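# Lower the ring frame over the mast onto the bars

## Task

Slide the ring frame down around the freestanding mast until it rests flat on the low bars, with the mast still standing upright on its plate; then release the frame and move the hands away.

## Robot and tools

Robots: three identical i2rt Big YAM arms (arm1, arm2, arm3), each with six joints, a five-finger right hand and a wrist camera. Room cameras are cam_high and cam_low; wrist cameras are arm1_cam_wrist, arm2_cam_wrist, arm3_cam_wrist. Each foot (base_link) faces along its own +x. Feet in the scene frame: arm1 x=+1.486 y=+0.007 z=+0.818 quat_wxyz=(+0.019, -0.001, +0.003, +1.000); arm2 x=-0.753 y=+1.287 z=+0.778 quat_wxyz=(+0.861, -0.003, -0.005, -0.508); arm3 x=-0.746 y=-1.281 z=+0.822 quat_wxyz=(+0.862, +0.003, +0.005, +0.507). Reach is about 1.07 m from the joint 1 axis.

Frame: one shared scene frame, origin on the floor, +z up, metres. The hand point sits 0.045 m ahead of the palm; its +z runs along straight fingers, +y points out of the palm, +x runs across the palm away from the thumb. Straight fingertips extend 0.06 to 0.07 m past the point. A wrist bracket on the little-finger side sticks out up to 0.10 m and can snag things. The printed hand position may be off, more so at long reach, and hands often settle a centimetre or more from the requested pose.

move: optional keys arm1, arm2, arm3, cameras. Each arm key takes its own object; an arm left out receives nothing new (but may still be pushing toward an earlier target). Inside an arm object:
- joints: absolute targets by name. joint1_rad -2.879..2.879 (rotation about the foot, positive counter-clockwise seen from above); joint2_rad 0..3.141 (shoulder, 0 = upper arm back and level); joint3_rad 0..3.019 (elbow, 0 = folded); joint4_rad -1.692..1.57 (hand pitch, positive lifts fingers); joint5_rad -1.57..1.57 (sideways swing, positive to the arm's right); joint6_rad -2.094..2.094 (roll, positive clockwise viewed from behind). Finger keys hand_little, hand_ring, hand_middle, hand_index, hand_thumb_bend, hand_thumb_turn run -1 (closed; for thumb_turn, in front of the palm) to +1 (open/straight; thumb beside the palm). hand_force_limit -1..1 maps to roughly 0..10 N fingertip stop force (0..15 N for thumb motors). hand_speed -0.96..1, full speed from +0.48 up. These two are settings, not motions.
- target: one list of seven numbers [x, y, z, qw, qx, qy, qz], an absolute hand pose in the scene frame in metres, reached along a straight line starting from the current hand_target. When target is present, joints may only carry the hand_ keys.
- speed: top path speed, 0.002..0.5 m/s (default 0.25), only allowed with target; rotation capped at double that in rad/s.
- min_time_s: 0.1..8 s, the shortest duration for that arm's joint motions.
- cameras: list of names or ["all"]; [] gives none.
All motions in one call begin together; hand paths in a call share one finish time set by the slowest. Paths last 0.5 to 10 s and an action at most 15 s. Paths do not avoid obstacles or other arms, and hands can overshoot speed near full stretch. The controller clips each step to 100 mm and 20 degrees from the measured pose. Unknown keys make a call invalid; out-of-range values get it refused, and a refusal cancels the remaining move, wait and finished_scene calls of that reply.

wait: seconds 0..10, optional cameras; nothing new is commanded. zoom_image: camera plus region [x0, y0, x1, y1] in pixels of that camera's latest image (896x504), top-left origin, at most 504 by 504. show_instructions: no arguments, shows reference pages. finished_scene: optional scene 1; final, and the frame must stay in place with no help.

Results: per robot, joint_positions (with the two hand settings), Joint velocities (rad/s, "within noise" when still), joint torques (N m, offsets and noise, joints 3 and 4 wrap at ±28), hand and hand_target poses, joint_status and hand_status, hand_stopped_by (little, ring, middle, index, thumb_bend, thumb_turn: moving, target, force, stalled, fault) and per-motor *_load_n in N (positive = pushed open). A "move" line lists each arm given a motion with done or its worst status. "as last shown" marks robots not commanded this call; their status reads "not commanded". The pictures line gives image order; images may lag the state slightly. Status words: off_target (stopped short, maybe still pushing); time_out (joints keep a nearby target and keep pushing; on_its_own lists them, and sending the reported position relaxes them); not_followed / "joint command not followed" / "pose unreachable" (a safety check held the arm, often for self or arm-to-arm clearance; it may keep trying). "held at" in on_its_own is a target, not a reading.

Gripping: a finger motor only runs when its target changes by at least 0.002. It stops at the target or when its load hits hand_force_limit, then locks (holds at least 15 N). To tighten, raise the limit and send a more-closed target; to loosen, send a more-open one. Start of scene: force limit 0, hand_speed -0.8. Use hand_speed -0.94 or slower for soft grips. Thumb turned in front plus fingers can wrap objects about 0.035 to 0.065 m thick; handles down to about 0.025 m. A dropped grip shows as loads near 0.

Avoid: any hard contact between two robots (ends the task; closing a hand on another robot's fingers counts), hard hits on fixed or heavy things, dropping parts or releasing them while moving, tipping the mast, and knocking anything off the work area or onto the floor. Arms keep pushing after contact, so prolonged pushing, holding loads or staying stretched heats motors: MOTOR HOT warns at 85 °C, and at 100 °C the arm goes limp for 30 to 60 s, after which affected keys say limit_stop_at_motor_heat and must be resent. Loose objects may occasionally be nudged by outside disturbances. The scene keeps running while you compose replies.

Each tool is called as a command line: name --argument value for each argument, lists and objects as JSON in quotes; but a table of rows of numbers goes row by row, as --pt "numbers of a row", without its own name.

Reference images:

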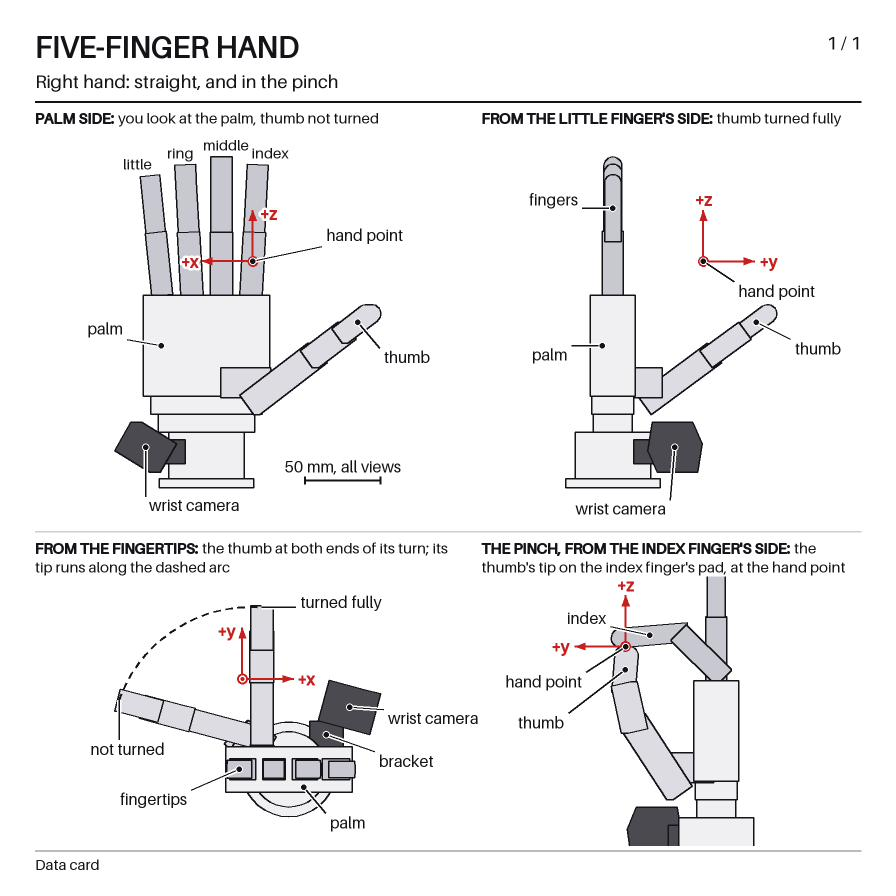

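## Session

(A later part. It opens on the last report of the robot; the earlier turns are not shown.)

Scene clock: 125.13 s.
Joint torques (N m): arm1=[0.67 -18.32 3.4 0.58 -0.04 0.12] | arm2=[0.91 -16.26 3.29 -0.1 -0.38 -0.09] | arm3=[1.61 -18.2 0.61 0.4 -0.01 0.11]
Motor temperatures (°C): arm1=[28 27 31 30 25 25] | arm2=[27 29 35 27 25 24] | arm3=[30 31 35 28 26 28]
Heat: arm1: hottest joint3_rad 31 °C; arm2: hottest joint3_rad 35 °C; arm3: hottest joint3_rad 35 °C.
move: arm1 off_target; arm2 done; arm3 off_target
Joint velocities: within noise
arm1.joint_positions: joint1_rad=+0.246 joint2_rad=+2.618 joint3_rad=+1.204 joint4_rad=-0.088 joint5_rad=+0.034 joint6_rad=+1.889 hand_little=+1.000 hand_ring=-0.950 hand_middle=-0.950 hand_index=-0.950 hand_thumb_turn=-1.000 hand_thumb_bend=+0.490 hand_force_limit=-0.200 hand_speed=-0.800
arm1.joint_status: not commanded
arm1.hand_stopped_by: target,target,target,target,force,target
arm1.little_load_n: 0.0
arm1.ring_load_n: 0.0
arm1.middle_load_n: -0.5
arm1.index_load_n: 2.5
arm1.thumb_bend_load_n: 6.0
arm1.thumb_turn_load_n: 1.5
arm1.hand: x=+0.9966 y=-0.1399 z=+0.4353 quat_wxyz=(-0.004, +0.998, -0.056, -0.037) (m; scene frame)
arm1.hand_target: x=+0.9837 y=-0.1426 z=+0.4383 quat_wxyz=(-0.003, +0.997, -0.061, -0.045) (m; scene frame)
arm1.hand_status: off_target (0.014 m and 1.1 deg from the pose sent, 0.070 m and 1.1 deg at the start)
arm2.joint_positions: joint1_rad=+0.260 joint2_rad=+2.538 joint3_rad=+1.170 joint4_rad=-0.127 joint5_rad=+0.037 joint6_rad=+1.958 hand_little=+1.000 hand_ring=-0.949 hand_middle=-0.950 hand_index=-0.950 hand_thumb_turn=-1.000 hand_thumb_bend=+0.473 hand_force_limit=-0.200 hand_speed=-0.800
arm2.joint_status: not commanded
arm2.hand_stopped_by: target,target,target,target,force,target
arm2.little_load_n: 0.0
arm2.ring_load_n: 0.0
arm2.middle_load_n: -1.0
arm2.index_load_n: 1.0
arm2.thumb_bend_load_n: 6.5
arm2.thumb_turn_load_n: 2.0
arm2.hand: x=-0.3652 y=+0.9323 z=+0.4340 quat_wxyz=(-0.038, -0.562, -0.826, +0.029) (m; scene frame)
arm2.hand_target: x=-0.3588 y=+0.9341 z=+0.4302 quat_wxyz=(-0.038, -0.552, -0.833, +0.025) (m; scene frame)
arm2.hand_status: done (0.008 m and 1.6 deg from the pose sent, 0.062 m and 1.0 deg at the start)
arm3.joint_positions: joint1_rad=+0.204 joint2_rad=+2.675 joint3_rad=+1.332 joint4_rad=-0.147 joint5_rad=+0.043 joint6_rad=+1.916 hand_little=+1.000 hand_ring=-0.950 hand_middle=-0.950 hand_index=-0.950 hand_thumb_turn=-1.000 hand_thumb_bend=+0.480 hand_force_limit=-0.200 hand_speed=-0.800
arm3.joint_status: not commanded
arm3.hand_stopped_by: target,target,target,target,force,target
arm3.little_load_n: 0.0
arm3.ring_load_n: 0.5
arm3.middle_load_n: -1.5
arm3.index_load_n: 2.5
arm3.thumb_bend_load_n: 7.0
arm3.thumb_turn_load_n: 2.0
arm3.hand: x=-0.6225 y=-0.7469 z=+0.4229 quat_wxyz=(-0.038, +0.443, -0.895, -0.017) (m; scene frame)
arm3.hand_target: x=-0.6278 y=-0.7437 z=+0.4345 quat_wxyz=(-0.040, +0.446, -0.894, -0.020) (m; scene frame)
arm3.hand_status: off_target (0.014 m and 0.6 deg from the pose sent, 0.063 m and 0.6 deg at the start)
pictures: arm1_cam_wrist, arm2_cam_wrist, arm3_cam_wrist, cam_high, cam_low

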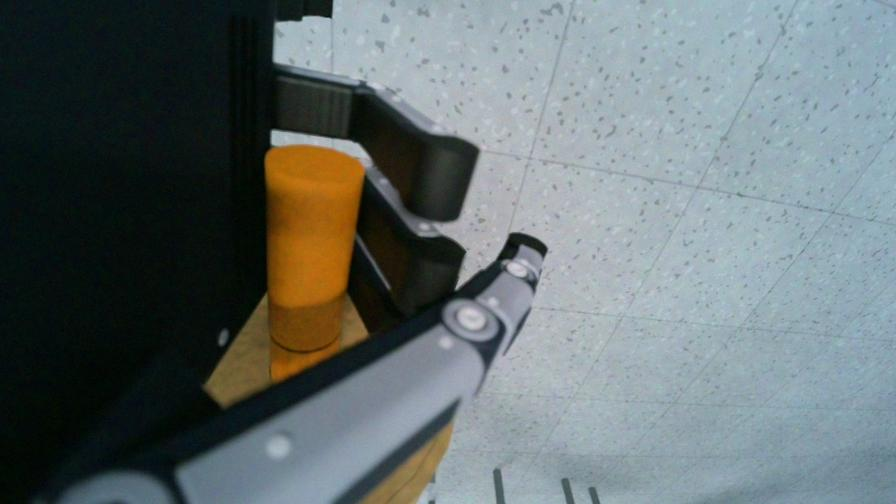

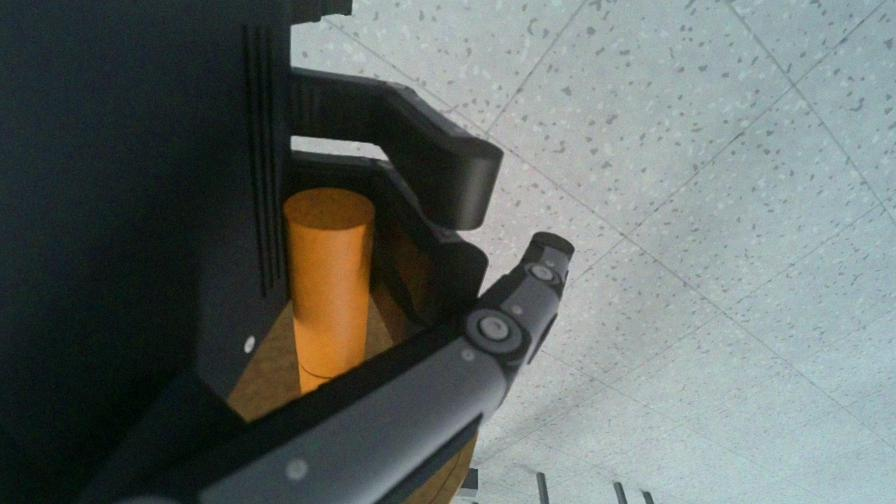

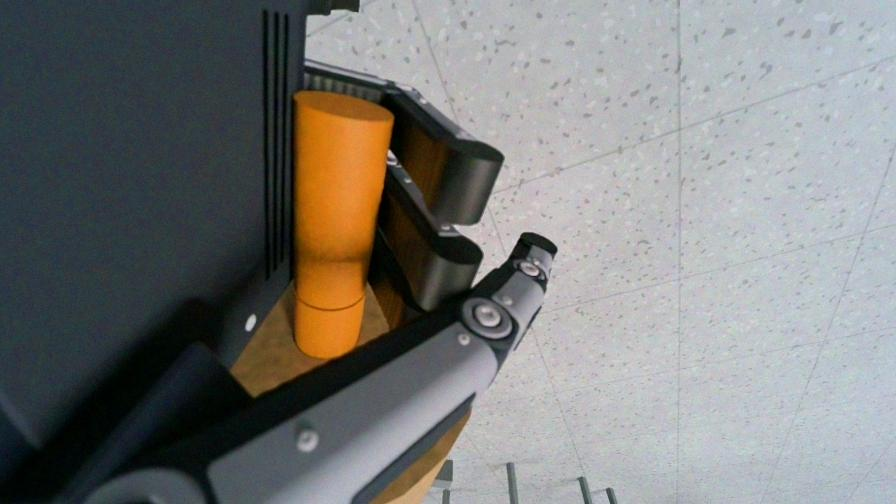

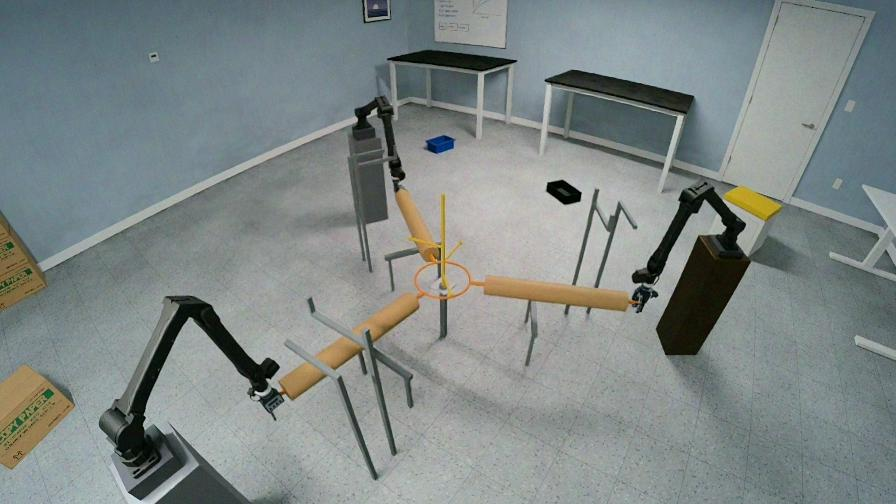

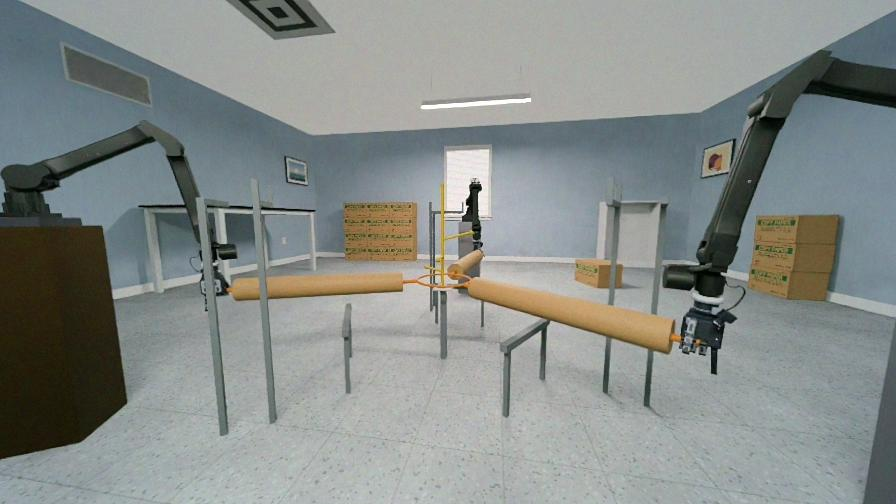

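move --arm1 '{"target":[0.9835,-0.1428,0.346,-0.0027,0.99813,-0.06105,-0.0449],"speed":0.06}' --arm2 '{"target":[-0.3587,0.9342,0.343,0.0375,0.55194,0.83389,-0.0248],"speed":0.06}' --arm3 '{"target":[-0.6277,-0.7436,0.350,0.0403,-0.4462,0.89493,0.0201],"speed":0.06}' --cameras '["cam_high","cam_low"]'

zoom_image --camera "cam_low" --region '[320, 220, 580, 400]'

zoom_image --camera "cam_high" --region '[340, 220, 560, 400]'

Scene clock: 127.60 s.
Joint torques (N m): arm1=[0.67 -18.55 2.4 1.24 -0.1 0.1] | arm2=[1.03 -16.73 2.21 0.65 -0.32 -0.09] | arm3=[1.44 -15.74 2.21 0.53 -0.05 0.09]
Motor temperatures (°C): arm1=[28 27 31 30 25 25] | arm2=[27 29 35 27 25 24] | arm3=[30 31 34 28 25 28]
Heat: arm1: hottest joint3_rad 31 °C; arm2: hottest joint3_rad 35 °C; arm3: hottest joint3_rad 34 °C.
move: arm1 off_target; arm2 done; arm3 done
Joint velocities: arm1=[within noise] | arm2=[-0.044 0.005 -0.007 0.002 -0.037 0.081] | arm3=[within noise]
arm1.joint_positions: joint1_rad=+0.246 joint2_rad=+2.855 joint3_rad=+1.395 joint4_rad=-0.050 joint5_rad=+0.036 joint6_rad=+1.890 hand_little=+1.000 hand_ring=-0.950 hand_middle=-0.950 hand_index=-0.950 hand_thumb_turn=-1.000 hand_thumb_bend=+0.490 hand_force_limit=-0.200 hand_speed=-0.800
arm1.joint_status: not commanded
arm1.hand_stopped_by: target,target,target,target,force,target
arm1.little_load_n: 0.0
arm1.ring_load_n: 0.0
arm1.middle_load_n: -1.0
arm1.index_load_n: 2.0
arm1.thumb_bend_load_n: 6.0
arm1.thumb_turn_load_n: 1.5
arm1.hand: x=+0.9958 y=-0.1403 z=+0.3438 quat_wxyz=(-0.006, +0.998, -0.057, -0.033) (m; scene frame)
arm1.hand_target: x=+0.9836 y=-0.1426 z=+0.3463 quat_wxyz=(-0.003, +0.997, -0.061, -0.045) (m; scene frame)
arm1.hand_status: off_target (0.013 m and 1.5 deg from the pose sent, 0.090 m and 1.1 deg at the start)
arm2.joint_positions: joint1_rad=+0.260 joint2_rad=+2.763 joint3_rad=+1.330 joint4_rad=-0.077 joint5_rad=+0.035 joint6_rad=+1.955 hand_little=+1.000 hand_ring=-0.949 hand_middle=-0.950 hand_index=-0.950 hand_thumb_turn=-1.000 hand_thumb_bend=+0.473 hand_force_limit=-0.200 hand_speed=-0.800
arm2.joint_status: not commanded
arm2.hand_stopped_by: target,target,target,target,force,target
arm2.little_load_n: 0.0
arm2.ring_load_n: 0.0
arm2.middle_load_n: -1.0
arm2.index_load_n: 1.5
arm2.thumb_bend_load_n: 6.0
arm2.thumb_turn_load_n: 1.5
arm2.hand: x=-0.3653 y=+0.9327 z=+0.3470 quat_wxyz=(-0.031, -0.561, -0.827, +0.026) (m; scene frame)
arm2.hand_target: x=-0.3588 y=+0.9341 z=+0.3432 quat_wxyz=(-0.038, -0.551, -0.833, +0.025) (m; scene frame)
arm2.hand_status: done (0.008 m and 1.5 deg from the pose sent, 0.091 m and 1.6 deg at the start)
arm3.joint_positions: joint1_rad=+0.204 joint2_rad=+2.852 joint3_rad=+1.477 joint4_rad=-0.103 joint5_rad=+0.044 joint6_rad=+1.916 hand_little=+1.000 hand_ring=-0.950 hand_middle=-0.950 hand_index=-0.950 hand_thumb_turn=-1.000 hand_thumb_bend=+0.480 hand_force_limit=-0.200 hand_speed=-0.800
arm3.joint_status: not commanded
arm3.hand_stopped_by: target,target,target,target,force,target
arm3.little_load_n: 0.0
arm3.ring_load_n: 0.0
arm3.middle_load_n: -1.5
arm3.index_load_n: 2.5
arm3.thumb_bend_load_n: 7.0
arm3.thumb_turn_load_n: 2.0
arm3.hand: x=-0.6220 y=-0.7429 z=+0.3543 quat_wxyz=(-0.042, +0.443, -0.895, -0.021) (m; scene frame)
arm3.hand_target: x=-0.6278 y=-0.7437 z=+0.3501 quat_wxyz=(-0.040, +0.446, -0.894, -0.020) (m; scene frame)
arm3.hand_status: done (0.007 m and 0.4 deg from the pose sent, 0.073 m and 0.5 deg at the start)
pictures: cam_high, cam_low

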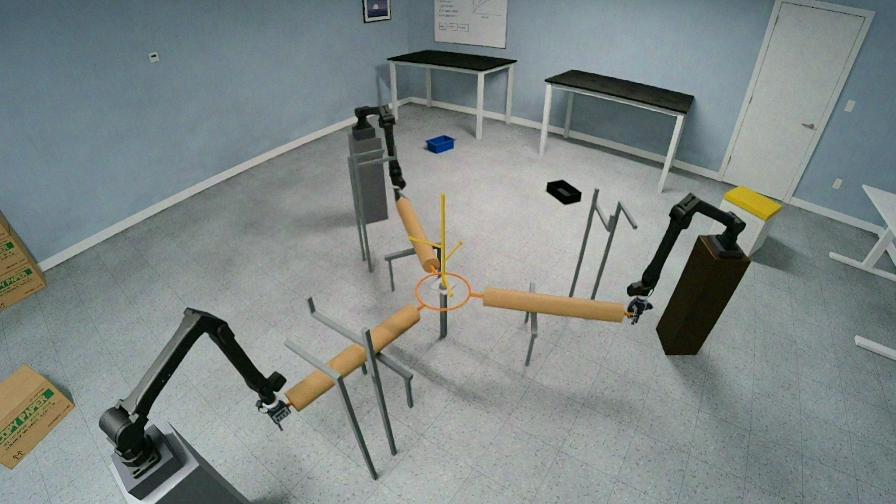

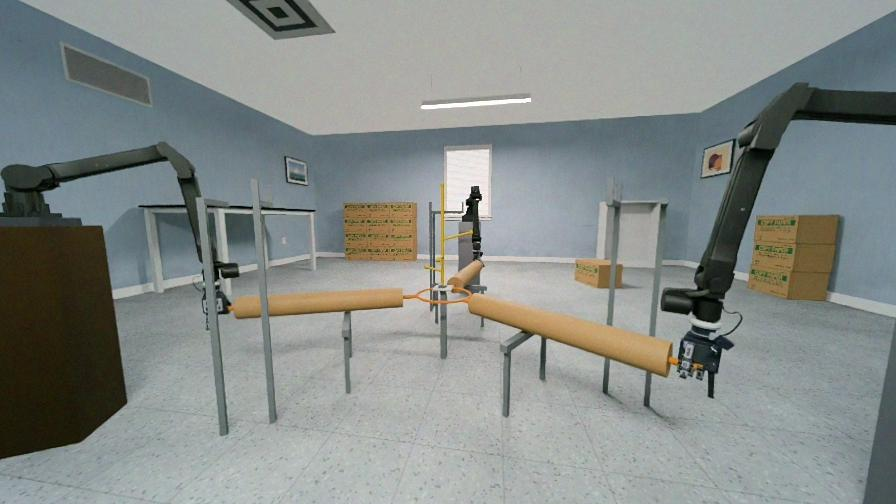

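Scaled by 1.938 from the camera's 896x504 image, which has a finer 1280x720 frame.

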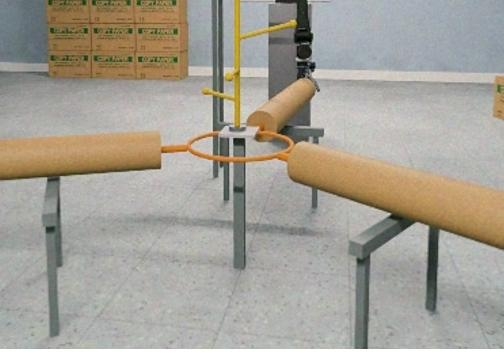

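Scaled by 2.291 from the camera's 896x504 image, which has a finer 1280x720 frame.

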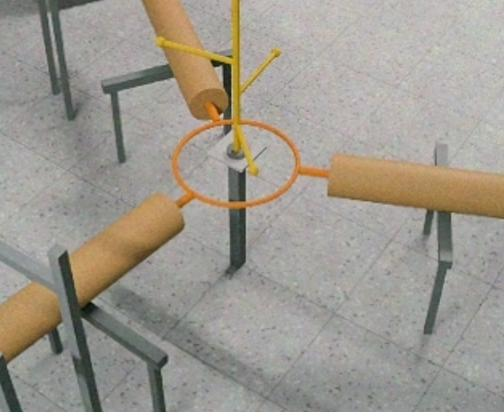

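move --arm1 '{"target":[0.988,-0.1428,0.312,-0.0007,0.99813,-0.06105,-0.012],"speed":0.035}' --arm2 '{"target":[-0.3610,0.9335,0.309,0.0100,0.55194,0.83389,-0.0066],"speed":0.035}' --arm3 '{"target":[-0.6260,-0.7436,0.312,0.0107,-0.4462,0.89493,0.0054],"speed":0.035}' --cameras '["cam_high","cam_low"]'

zoom_image --camera "cam_low" --region '[320, 220, 580, 400]'

zoom_image --camera "cam_high" --region '[340, 220, 560, 400]'

Scene clock: 129.80 s.
Joint torques (N m): arm1=[0.03 -17.32 2.84 0.4 -0.19 0.03] | arm2=[0.26 -15.27 3.07 -0.1 -0.33 -0.06] | arm3=[0.44 -15.03 3.62 -0.06 -0.22 -0.03]
Motor temperatures (°C): arm1=[28 27 31 29 25 25] | arm2=[27 29 35 27 25 24] | arm3=[30 31 34 28 25 28]
Heat: arm1: hottest joint3_rad 31 °C; arm2: hottest joint3_rad 35 °C; arm3: hottest joint3_rad 34 °C.
move: arm1 off_target; arm2 off_target; arm3 off_target
Joint velocities: within noise
arm1.joint_positions: joint1_rad=+0.246 joint2_rad=+2.918 joint3_rad=+1.503 joint4_rad=-0.119 joint5_rad=+0.017 joint6_rad=+1.890 hand_little=+1.000 hand_ring=-0.950 hand_middle=-0.950 hand_index=-0.950 hand_thumb_turn=-1.000 hand_thumb_bend=+0.490 hand_force_limit=-0.200 hand_speed=-0.800
arm1.joint_status: not commanded
arm1.hand_stopped_by: target,target,target,target,force,target
arm1.little_load_n: 0.0
arm1.ring_load_n: 0.0
arm1.middle_load_n: 0.0
arm1.index_load_n: 0.0
arm1.thumb_bend_load_n: 6.0
arm1.thumb_turn_load_n: 1.5
arm1.hand: x=+0.9844 y=-0.1465 z=+0.3211 quat_wxyz=(+0.000, +0.998, -0.056, -0.019) (m; scene frame)
arm1.hand_target: x=+0.9882 y=-0.1428 z=+0.3123 quat_wxyz=(-0.001, +0.998, -0.061, -0.012) (m; scene frame)
arm1.hand_status: off_target (0.011 m and 0.9 deg from the pose sent, 0.033 m and 2.5 deg at the start)
arm2.joint_positions: joint1_rad=+0.255 joint2_rad=+2.824 joint3_rad=+1.433 joint4_rad=-0.146 joint5_rad=+0.011 joint6_rad=+1.940 hand_little=+1.000 hand_ring=-0.949 hand_middle=-0.950 hand_index=-0.950 hand_thumb_turn=-1.000 hand_thumb_bend=+0.473 hand_force_limit=-0.200 hand_speed=-0.800
arm2.joint_status: not commanded
arm2.hand_stopped_by: target,target,target,target,force,target
arm2.little_load_n: 0.0
arm2.ring_load_n: 0.0
arm2.middle_load_n: -1.0
arm2.index_load_n: 0.0
arm2.thumb_bend_load_n: 6.5
arm2.thumb_turn_load_n: 2.0
arm2.hand: x=-0.3551 y=+0.9259 z=+0.3255 quat_wxyz=(-0.020, -0.557, -0.830, +0.012) (m; scene frame)
arm2.hand_target: x=-0.3613 y=+0.9338 z=+0.3098 quat_wxyz=(-0.010, -0.552, -0.834, +0.007) (m; scene frame)
arm2.hand_status: off_target (0.019 m and 1.5 deg from the pose sent, 0.038 m and 3.6 deg at the start)
arm3.joint_positions: joint1_rad=+0.204 joint2_rad=+2.937 joint3_rad=+1.599 joint4_rad=-0.196 joint5_rad=+0.024 joint6_rad=+1.916 hand_little=+1.000 hand_ring=-0.950 hand_middle=-0.950 hand_index=-0.950 hand_thumb_turn=-1.000 hand_thumb_bend=+0.480 hand_force_limit=-0.200 hand_speed=-0.800
arm3.joint_status: not commanded
arm3.hand_stopped_by: target,target,target,target,force,target
arm3.little_load_n: 0.0
arm3.ring_load_n: 0.0
arm3.middle_load_n: -1.5
arm3.index_load_n: 0.5
arm3.thumb_bend_load_n: 7.5
arm3.thumb_turn_load_n: 2.0
arm3.hand: x=-0.6255 y=-0.7401 z=+0.3220 quat_wxyz=(-0.016, +0.444, -0.896, -0.008) (m; scene frame)
arm3.hand_target: x=-0.6262 y=-0.7439 z=+0.3123 quat_wxyz=(-0.011, +0.446, -0.895, -0.005) (m; scene frame)
arm3.hand_status: off_target (0.011 m and 0.7 deg from the pose sent, 0.042 m and 4.0 deg at the start)
pictures: cam_high, cam_low

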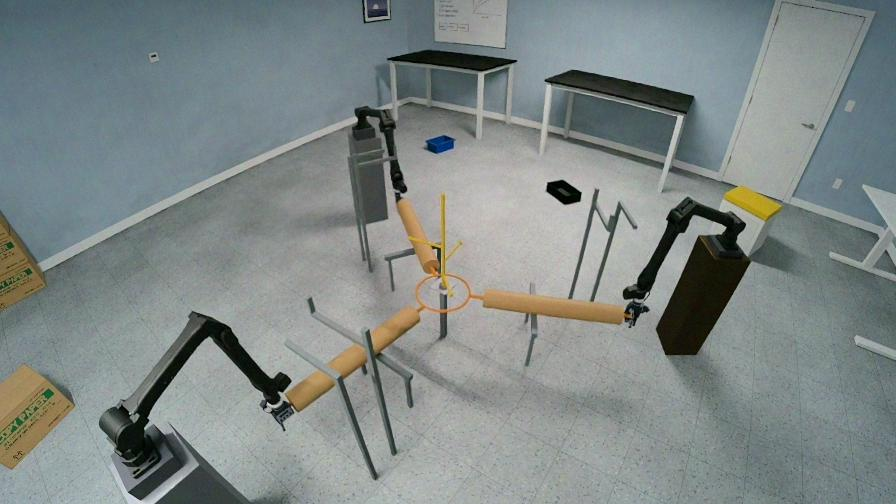

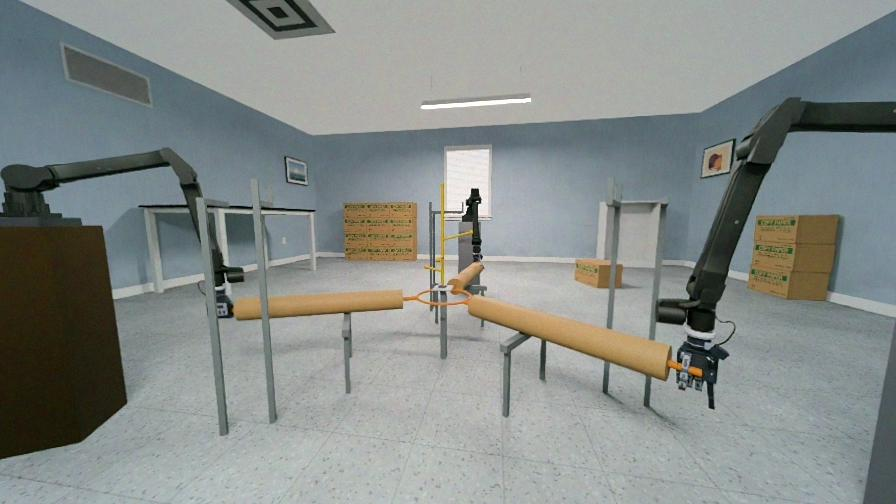

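Scaled by 1.938 from the camera's 896x504 image, which has a finer 1280x720 frame.

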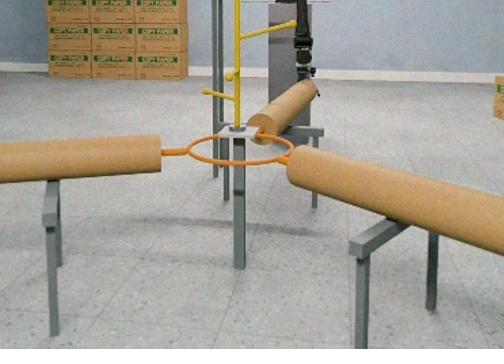

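Scaled by 2.291 from the camera's 896x504 image, which has a finer 1280x720 frame.

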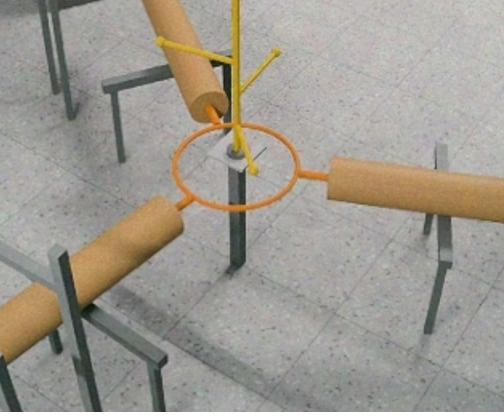

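zoom_image --camera "cam_low" --region '[480, 290, 580, 370]'

zoom_image --camera "cam_low" --region '[300, 280, 400, 350]'

zoom_image --camera "cam_low" --region '[420, 250, 500, 310]'

Scaled by 5.040 from the camera's 896x504 image, which has a finer 1280x720 frame.

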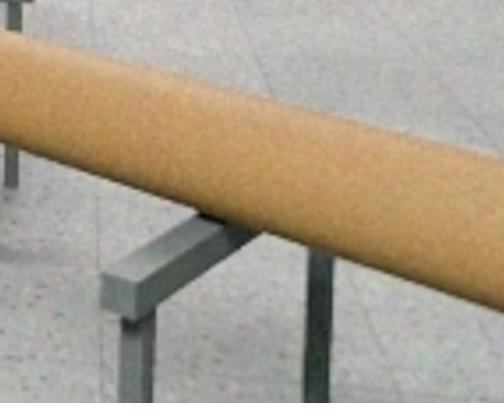

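Scaled by 5.040 from the camera's 896x504 image, which has a finer 1280x720 frame.

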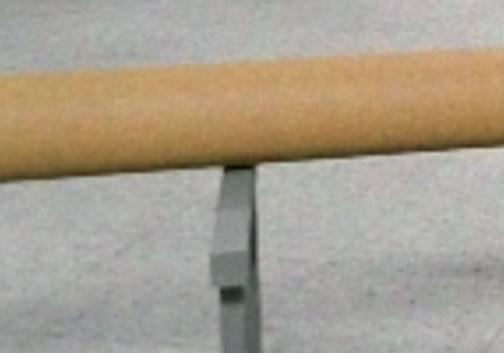

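Scaled by 6.300 from the camera's 896x504 image, which has a finer 1280x720 frame.

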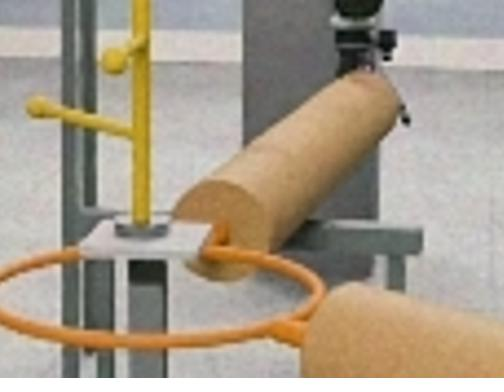

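move --arm1 '{"target":[0.9850,-0.1455,0.318,-0.0007,0.99813,-0.06105,-0.014],"speed":0.03,"joints":{"hand_thumb_bend":1.0,"hand_speed":-0.5}}' --arm2 '{"target":[-0.3560,0.9275,0.319,0.0120,0.55194,0.83389,-0.0080],"speed":0.03,"joints":{"hand_thumb_bend":1.0,"hand_speed":-0.5}}' --arm3 '{"target":[-0.6255,-0.7410,0.318,0.0117,-0.4462,0.89493,0.0060],"speed":0.03,"joints":{"hand_thumb_bend":1.0,"hand_speed":-0.5}}' --cameras '["all"]'

Scene clock: 132.17 s.
Joint torques (N m): arm1=[0.5 -18.43 2.41 0.38 -0.14 0.09] | arm2=[0.44 -17.14 2.81 -0.17 -0.23 -0.07] | arm3=[0.5 -16.03 3.08 -0.09 -0.16 -0.02]
Motor temperatures (°C): arm1=[28 28 31 29 25 25] | arm2=[27 29 34 27 25 24] | arm3=[30 31 34 28 25 28]
Heat: arm1: hottest joint3_rad 31 °C; arm2: hottest joint3_rad 34 °C; arm3: hottest joint3_rad 34 °C.
move: arm1 done; arm2 done; arm3 done
Joint velocities: within noise
arm1.joint_positions: joint1_rad=+0.246 joint2_rad=+2.918 joint3_rad=+1.504 joint4_rad=-0.123 joint5_rad=+0.016 joint6_rad=+1.890 hand_little=+1.000 hand_ring=-0.950 hand_middle=-0.950 hand_index=-0.950 hand_thumb_turn=-1.000 hand_thumb_bend=+1.000 hand_force_limit=-0.200 hand_speed=-0.500
arm1.joint_status: all done
arm1.hand_stopped_by: target,target,target,target,target,target
arm1.little_load_n: 0.0
arm1.ring_load_n: 0.0
arm1.middle_load_n: 0.0
arm1.index_load_n: 0.0
arm1.thumb_bend_load_n: 0.0
arm1.thumb_turn_load_n: 0.0
arm1.hand: x=+0.9849 y=-0.1465 z=+0.3210 quat_wxyz=(+0.000, +0.998, -0.056, -0.017) (m; scene frame)
arm1.hand_target: x=+0.9851 y=-0.1455 z=+0.3180 quat_wxyz=(-0.001, +0.998, -0.061, -0.014) (m; scene frame)
arm1.hand_status: done (0.003 m and 0.6 deg from the pose sent, 0.003 m and 0.8 deg at the start)
arm2.joint_positions: joint1_rad=+0.255 joint2_rad=+2.824 joint3_rad=+1.438 joint4_rad=-0.161 joint5_rad=+0.010 joint6_rad=+1.939 hand_little=+1.000 hand_ring=-0.949 hand_middle=-0.950 hand_index=-0.950 hand_thumb_turn=-1.000 hand_thumb_bend=+1.000 hand_force_limit=-0.200 hand_speed=-0.500
arm2.joint_status: all done
arm2.hand_stopped_by: target,target,target,target,target,target
arm2.little_load_n: 0.0
arm2.ring_load_n: 0.0
arm2.middle_load_n: 0.0
arm2.index_load_n: 0.0
arm2.thumb_bend_load_n: 0.0
arm2.thumb_turn_load_n: 0.0
arm2.hand: x=-0.3556 y=+0.9268 z=+0.3252 quat_wxyz=(-0.015, -0.557, -0.831, +0.010) (m; scene frame)
arm2.hand_target: x=-0.3559 y=+0.9276 z=+0.3192 quat_wxyz=(-0.012, -0.552, -0.834, +0.008) (m; scene frame)
arm2.hand_status: done (0.006 m and 0.8 deg from the pose sent, 0.007 m and 1.3 deg at the start)
arm3.joint_positions: joint1_rad=+0.204 joint2_rad=+2.937 joint3_rad=+1.599 joint4_rad=-0.199 joint5_rad=+0.023 joint6_rad=+1.916 hand_little=+1.000 hand_ring=-0.950 hand_middle=-0.950 hand_index=-0.950 hand_thumb_turn=-1.000 hand_thumb_bend=+1.000 hand_force_limit=-0.200 hand_speed=-0.500
arm3.joint_status: all done
arm3.hand_stopped_by: target,target,target,target,target,target
arm3.little_load_n: -0.5
arm3.ring_load_n: 0.0
arm3.middle_load_n: 0.0
arm3.index_load_n: 0.0
arm3.thumb_bend_load_n: 0.0
arm3.thumb_turn_load_n: 0.0
arm3.hand: x=-0.6259 y=-0.7408 z=+0.3219 quat_wxyz=(-0.015, +0.444, -0.896, -0.007) (m; scene frame)
arm3.hand_target: x=-0.6256 y=-0.7411 z=+0.3180 quat_wxyz=(-0.012, +0.446, -0.895, -0.006) (m; scene frame)
arm3.hand_status: done (0.004 m and 0.4 deg from the pose sent, 0.004 m and 0.6 deg at the start)
pictures: arm1_cam_wrist, arm2_cam_wrist, arm3_cam_wrist, cam_high, cam_low

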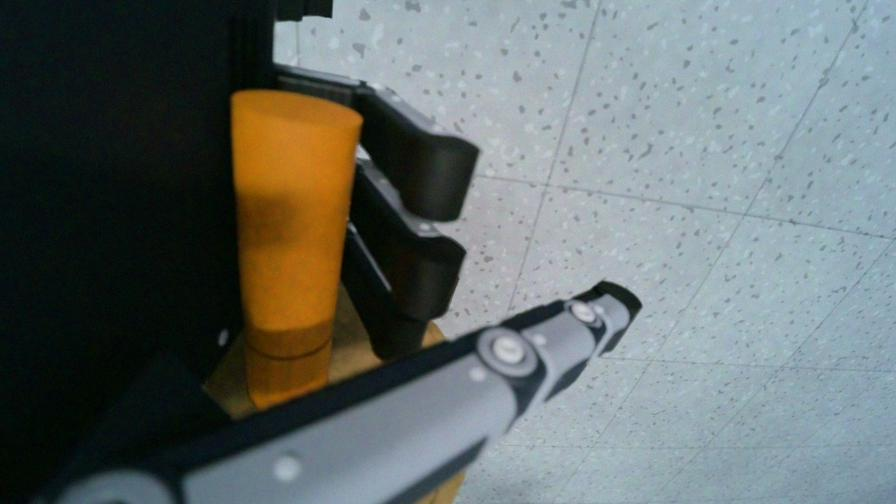

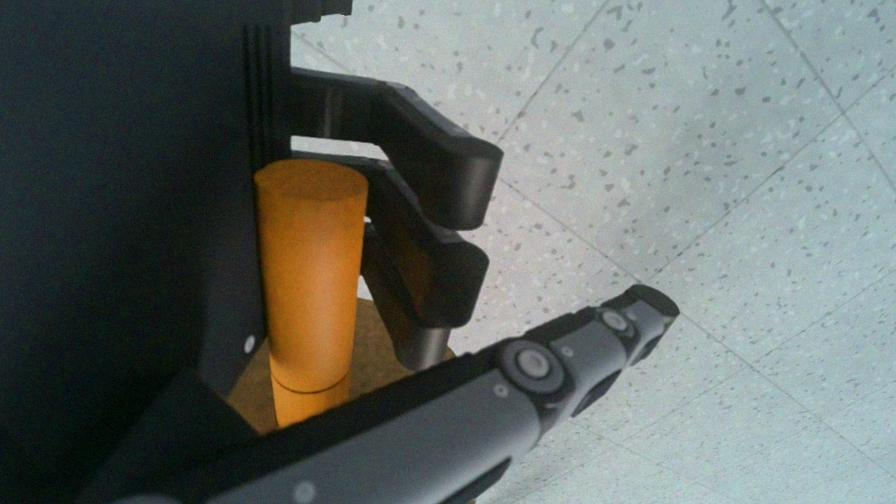

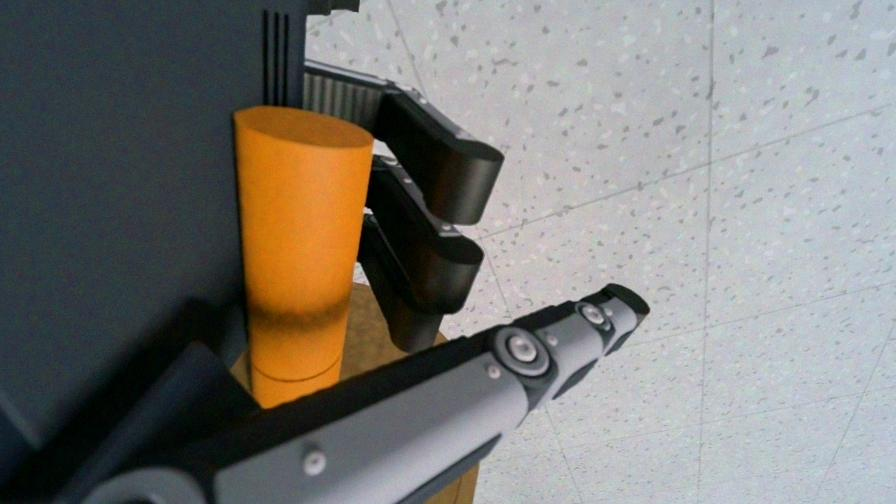

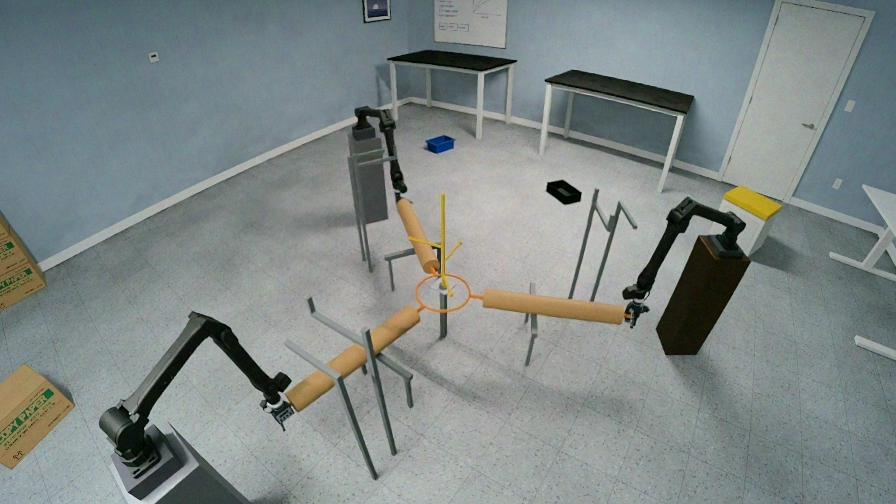

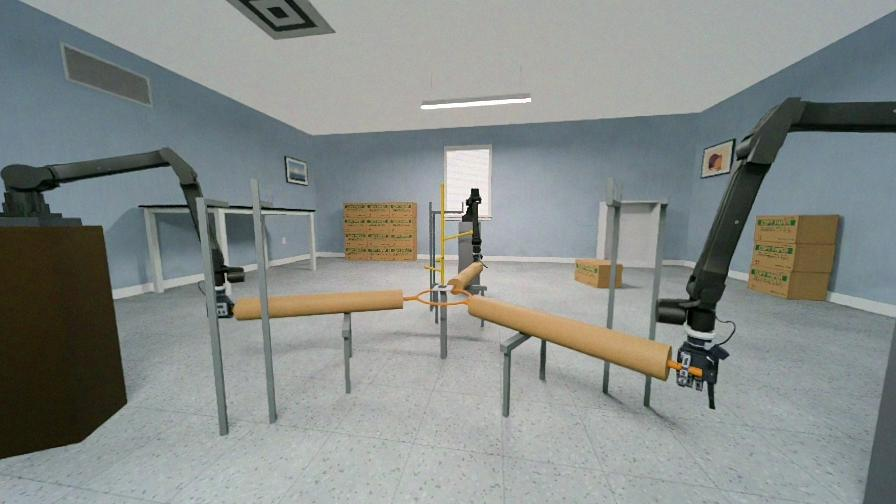

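move --arm1 '{"joints":{"hand_index":1.0,"hand_middle":1.0,"hand_ring":1.0,"hand_speed":-0.5}}' --arm2 '{"joints":{"hand_index":1.0,"hand_middle":1.0,"hand_ring":1.0,"hand_speed":-0.5}}' --arm3 '{"joints":{"hand_index":1.0,"hand_middle":1.0,"hand_ring":1.0,"hand_speed":-0.5}}' --cameras '["all"]'

Scene clock: 134.20 s.
Joint torques (N m): arm1=[0.44 -18.55 2.4 0.35 -0.13 0.08] | arm2=[0.44 -17.03 2.88 -0.21 -0.21 -0.05] | arm3=[0.44 -15.97 3.07 -0.1 -0.14 -0.01]
Motor temperatures (°C): arm1=[28 28 30 29 25 25] | arm2=[27 29 34 27 25 24] | arm3=[30 31 34 28 25 28]
Heat: arm1: hottest joint3_rad 30 °C; arm2: hottest joint3_rad 34 °C; arm3: hottest joint3_rad 34 °C.
move: arm1 done; arm2 done; arm3 done
Joint velocities: within noise
arm1.joint_positions: joint1_rad=+0.246 joint2_rad=+2.918 joint3_rad=+1.504 joint4_rad=-0.123 joint5_rad=+0.016 joint6_rad=+1.890 hand_little=+1.000 hand_ring=+1.000 hand_middle=+1.000 hand_index=+1.000 hand_thumb_turn=-1.000 hand_thumb_bend=+1.000 hand_force_limit=-0.200 hand_speed=-0.500
arm1.joint_status: all done
arm1.hand_stopped_by: target,target,target,target,target,target
arm1.little_load_n: 0.0
arm1.ring_load_n: 0.0
arm1.middle_load_n: 0.0
arm1.index_load_n: 0.0
arm1.thumb_bend_load_n: 0.0
arm1.thumb_turn_load_n: 0.0
arm1.hand: x=+0.9849 y=-0.1465 z=+0.3210 quat_wxyz=(+0.000, +0.998, -0.056, -0.017) (m; scene frame)
arm1.hand_target: x=+0.9851 y=-0.1455 z=+0.3180 quat_wxyz=(-0.001, +0.998, -0.061, -0.014) (m; scene frame)
arm1.hand_status: not commanded
arm2.joint_positions: joint1_rad=+0.255 joint2_rad=+2.824 joint3_rad=+1.438 joint4_rad=-0.161 joint5_rad=+0.010 joint6_rad=+1.939 hand_little=+1.000 hand_ring=+1.000 hand_middle=+1.000 hand_index=+1.000 hand_thumb_turn=-1.000 hand_thumb_bend=+1.000 hand_force_limit=-0.200 hand_speed=-0.500
arm2.joint_status: all done
arm2.hand_stopped_by: target,target,target,target,target,target
arm2.little_load_n: 0.0
arm2.ring_load_n: -0.5
arm2.middle_load_n: 0.0
arm2.index_load_n: 0.0
arm2.thumb_bend_load_n: 0.0
arm2.thumb_turn_load_n: 0.0
arm2.hand: x=-0.3557 y=+0.9270 z=+0.3252 quat_wxyz=(-0.015, -0.556, -0.831, +0.010) (m; scene frame)
arm2.hand_target: x=-0.3560 y=+0.9276 z=+0.3192 quat_wxyz=(-0.012, -0.552, -0.834, +0.008) (m; scene frame)
arm2.hand_status: not commanded
arm3.joint_positions: joint1_rad=+0.204 joint2_rad=+2.937 joint3_rad=+1.599 joint4_rad=-0.199 joint5_rad=+0.023 joint6_rad=+1.916 hand_little=+1.000 hand_ring=+1.000 hand_middle=+1.000 hand_index=+1.000 hand_thumb_turn=-1.000 hand_thumb_bend=+1.000 hand_force_limit=-0.200 hand_speed=-0.500
arm3.joint_status: all done
arm3.hand_stopped_by: target,target,target,target,target,target
arm3.little_load_n: 0.0
arm3.ring_load_n: 0.0
arm3.middle_load_n: 0.0
arm3.index_load_n: 0.0
arm3.thumb_bend_load_n: 0.0
arm3.thumb_turn_load_n: 0.0
arm3.hand: x=-0.6259 y=-0.7408 z=+0.3219 quat_wxyz=(-0.015, +0.444, -0.896, -0.007) (m; scene frame)
arm3.hand_target: x=-0.6256 y=-0.7411 z=+0.3180 quat_wxyz=(-0.012, +0.446, -0.895, -0.006) (m; scene frame)
arm3.hand_status: not commanded
pictures: arm1_cam_wrist, arm2_cam_wrist, arm3_cam_wrist, cam_high, cam_low

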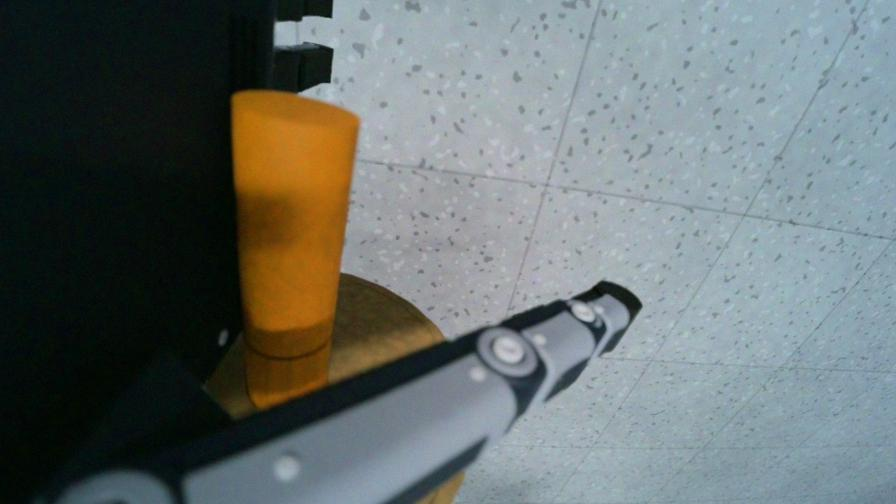

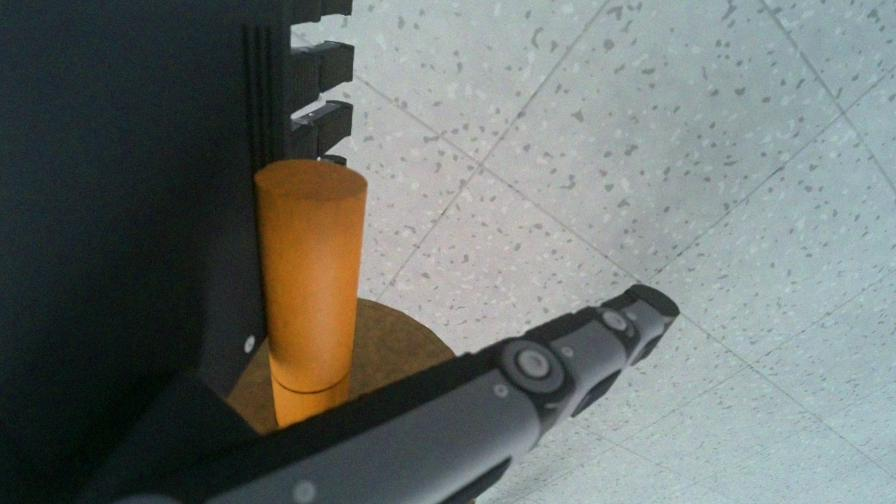

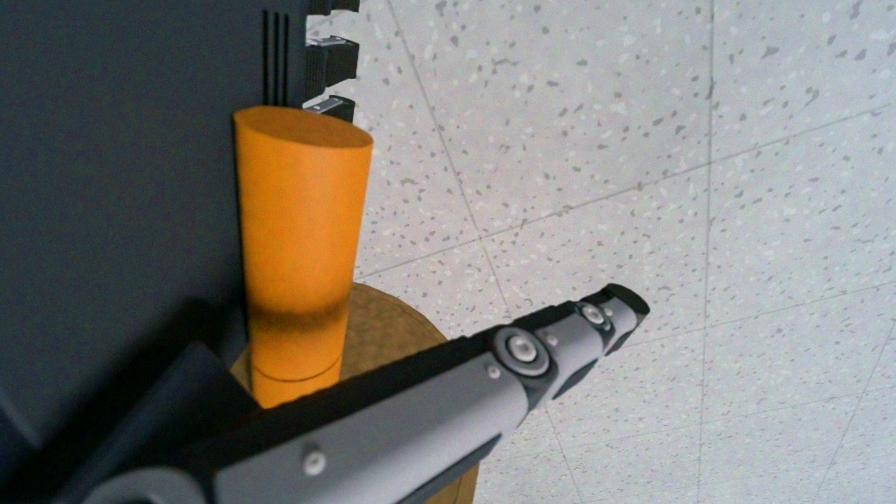

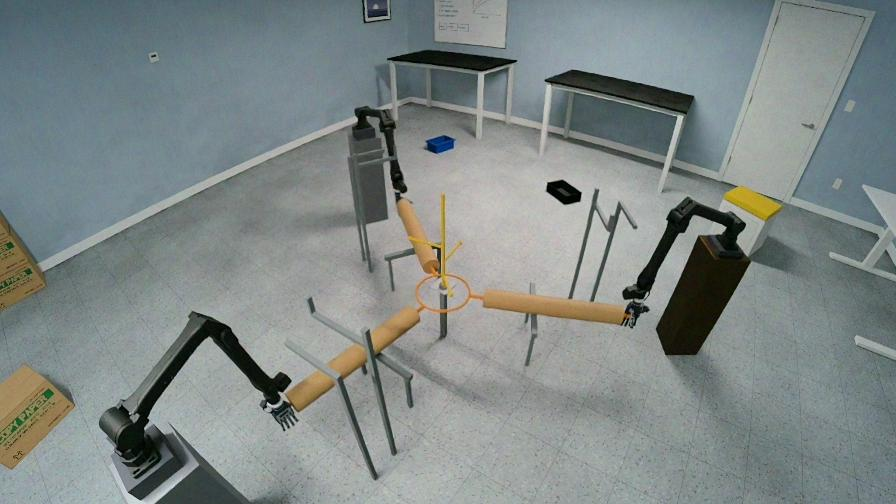

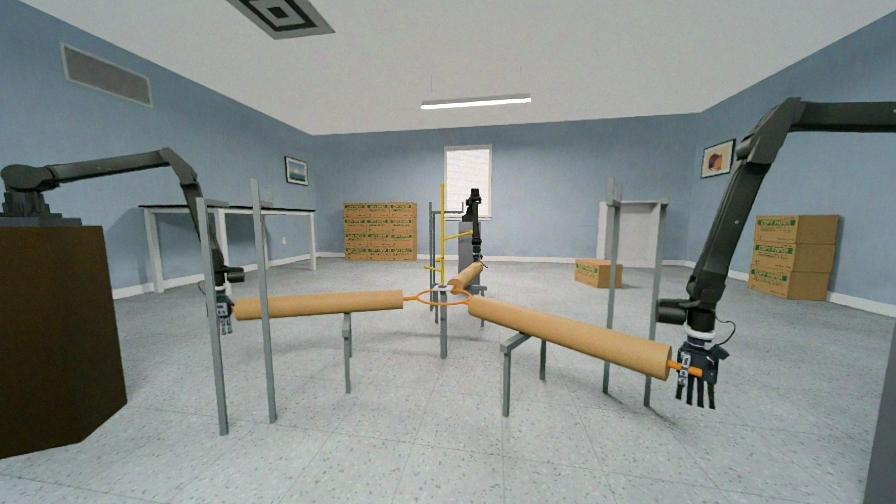

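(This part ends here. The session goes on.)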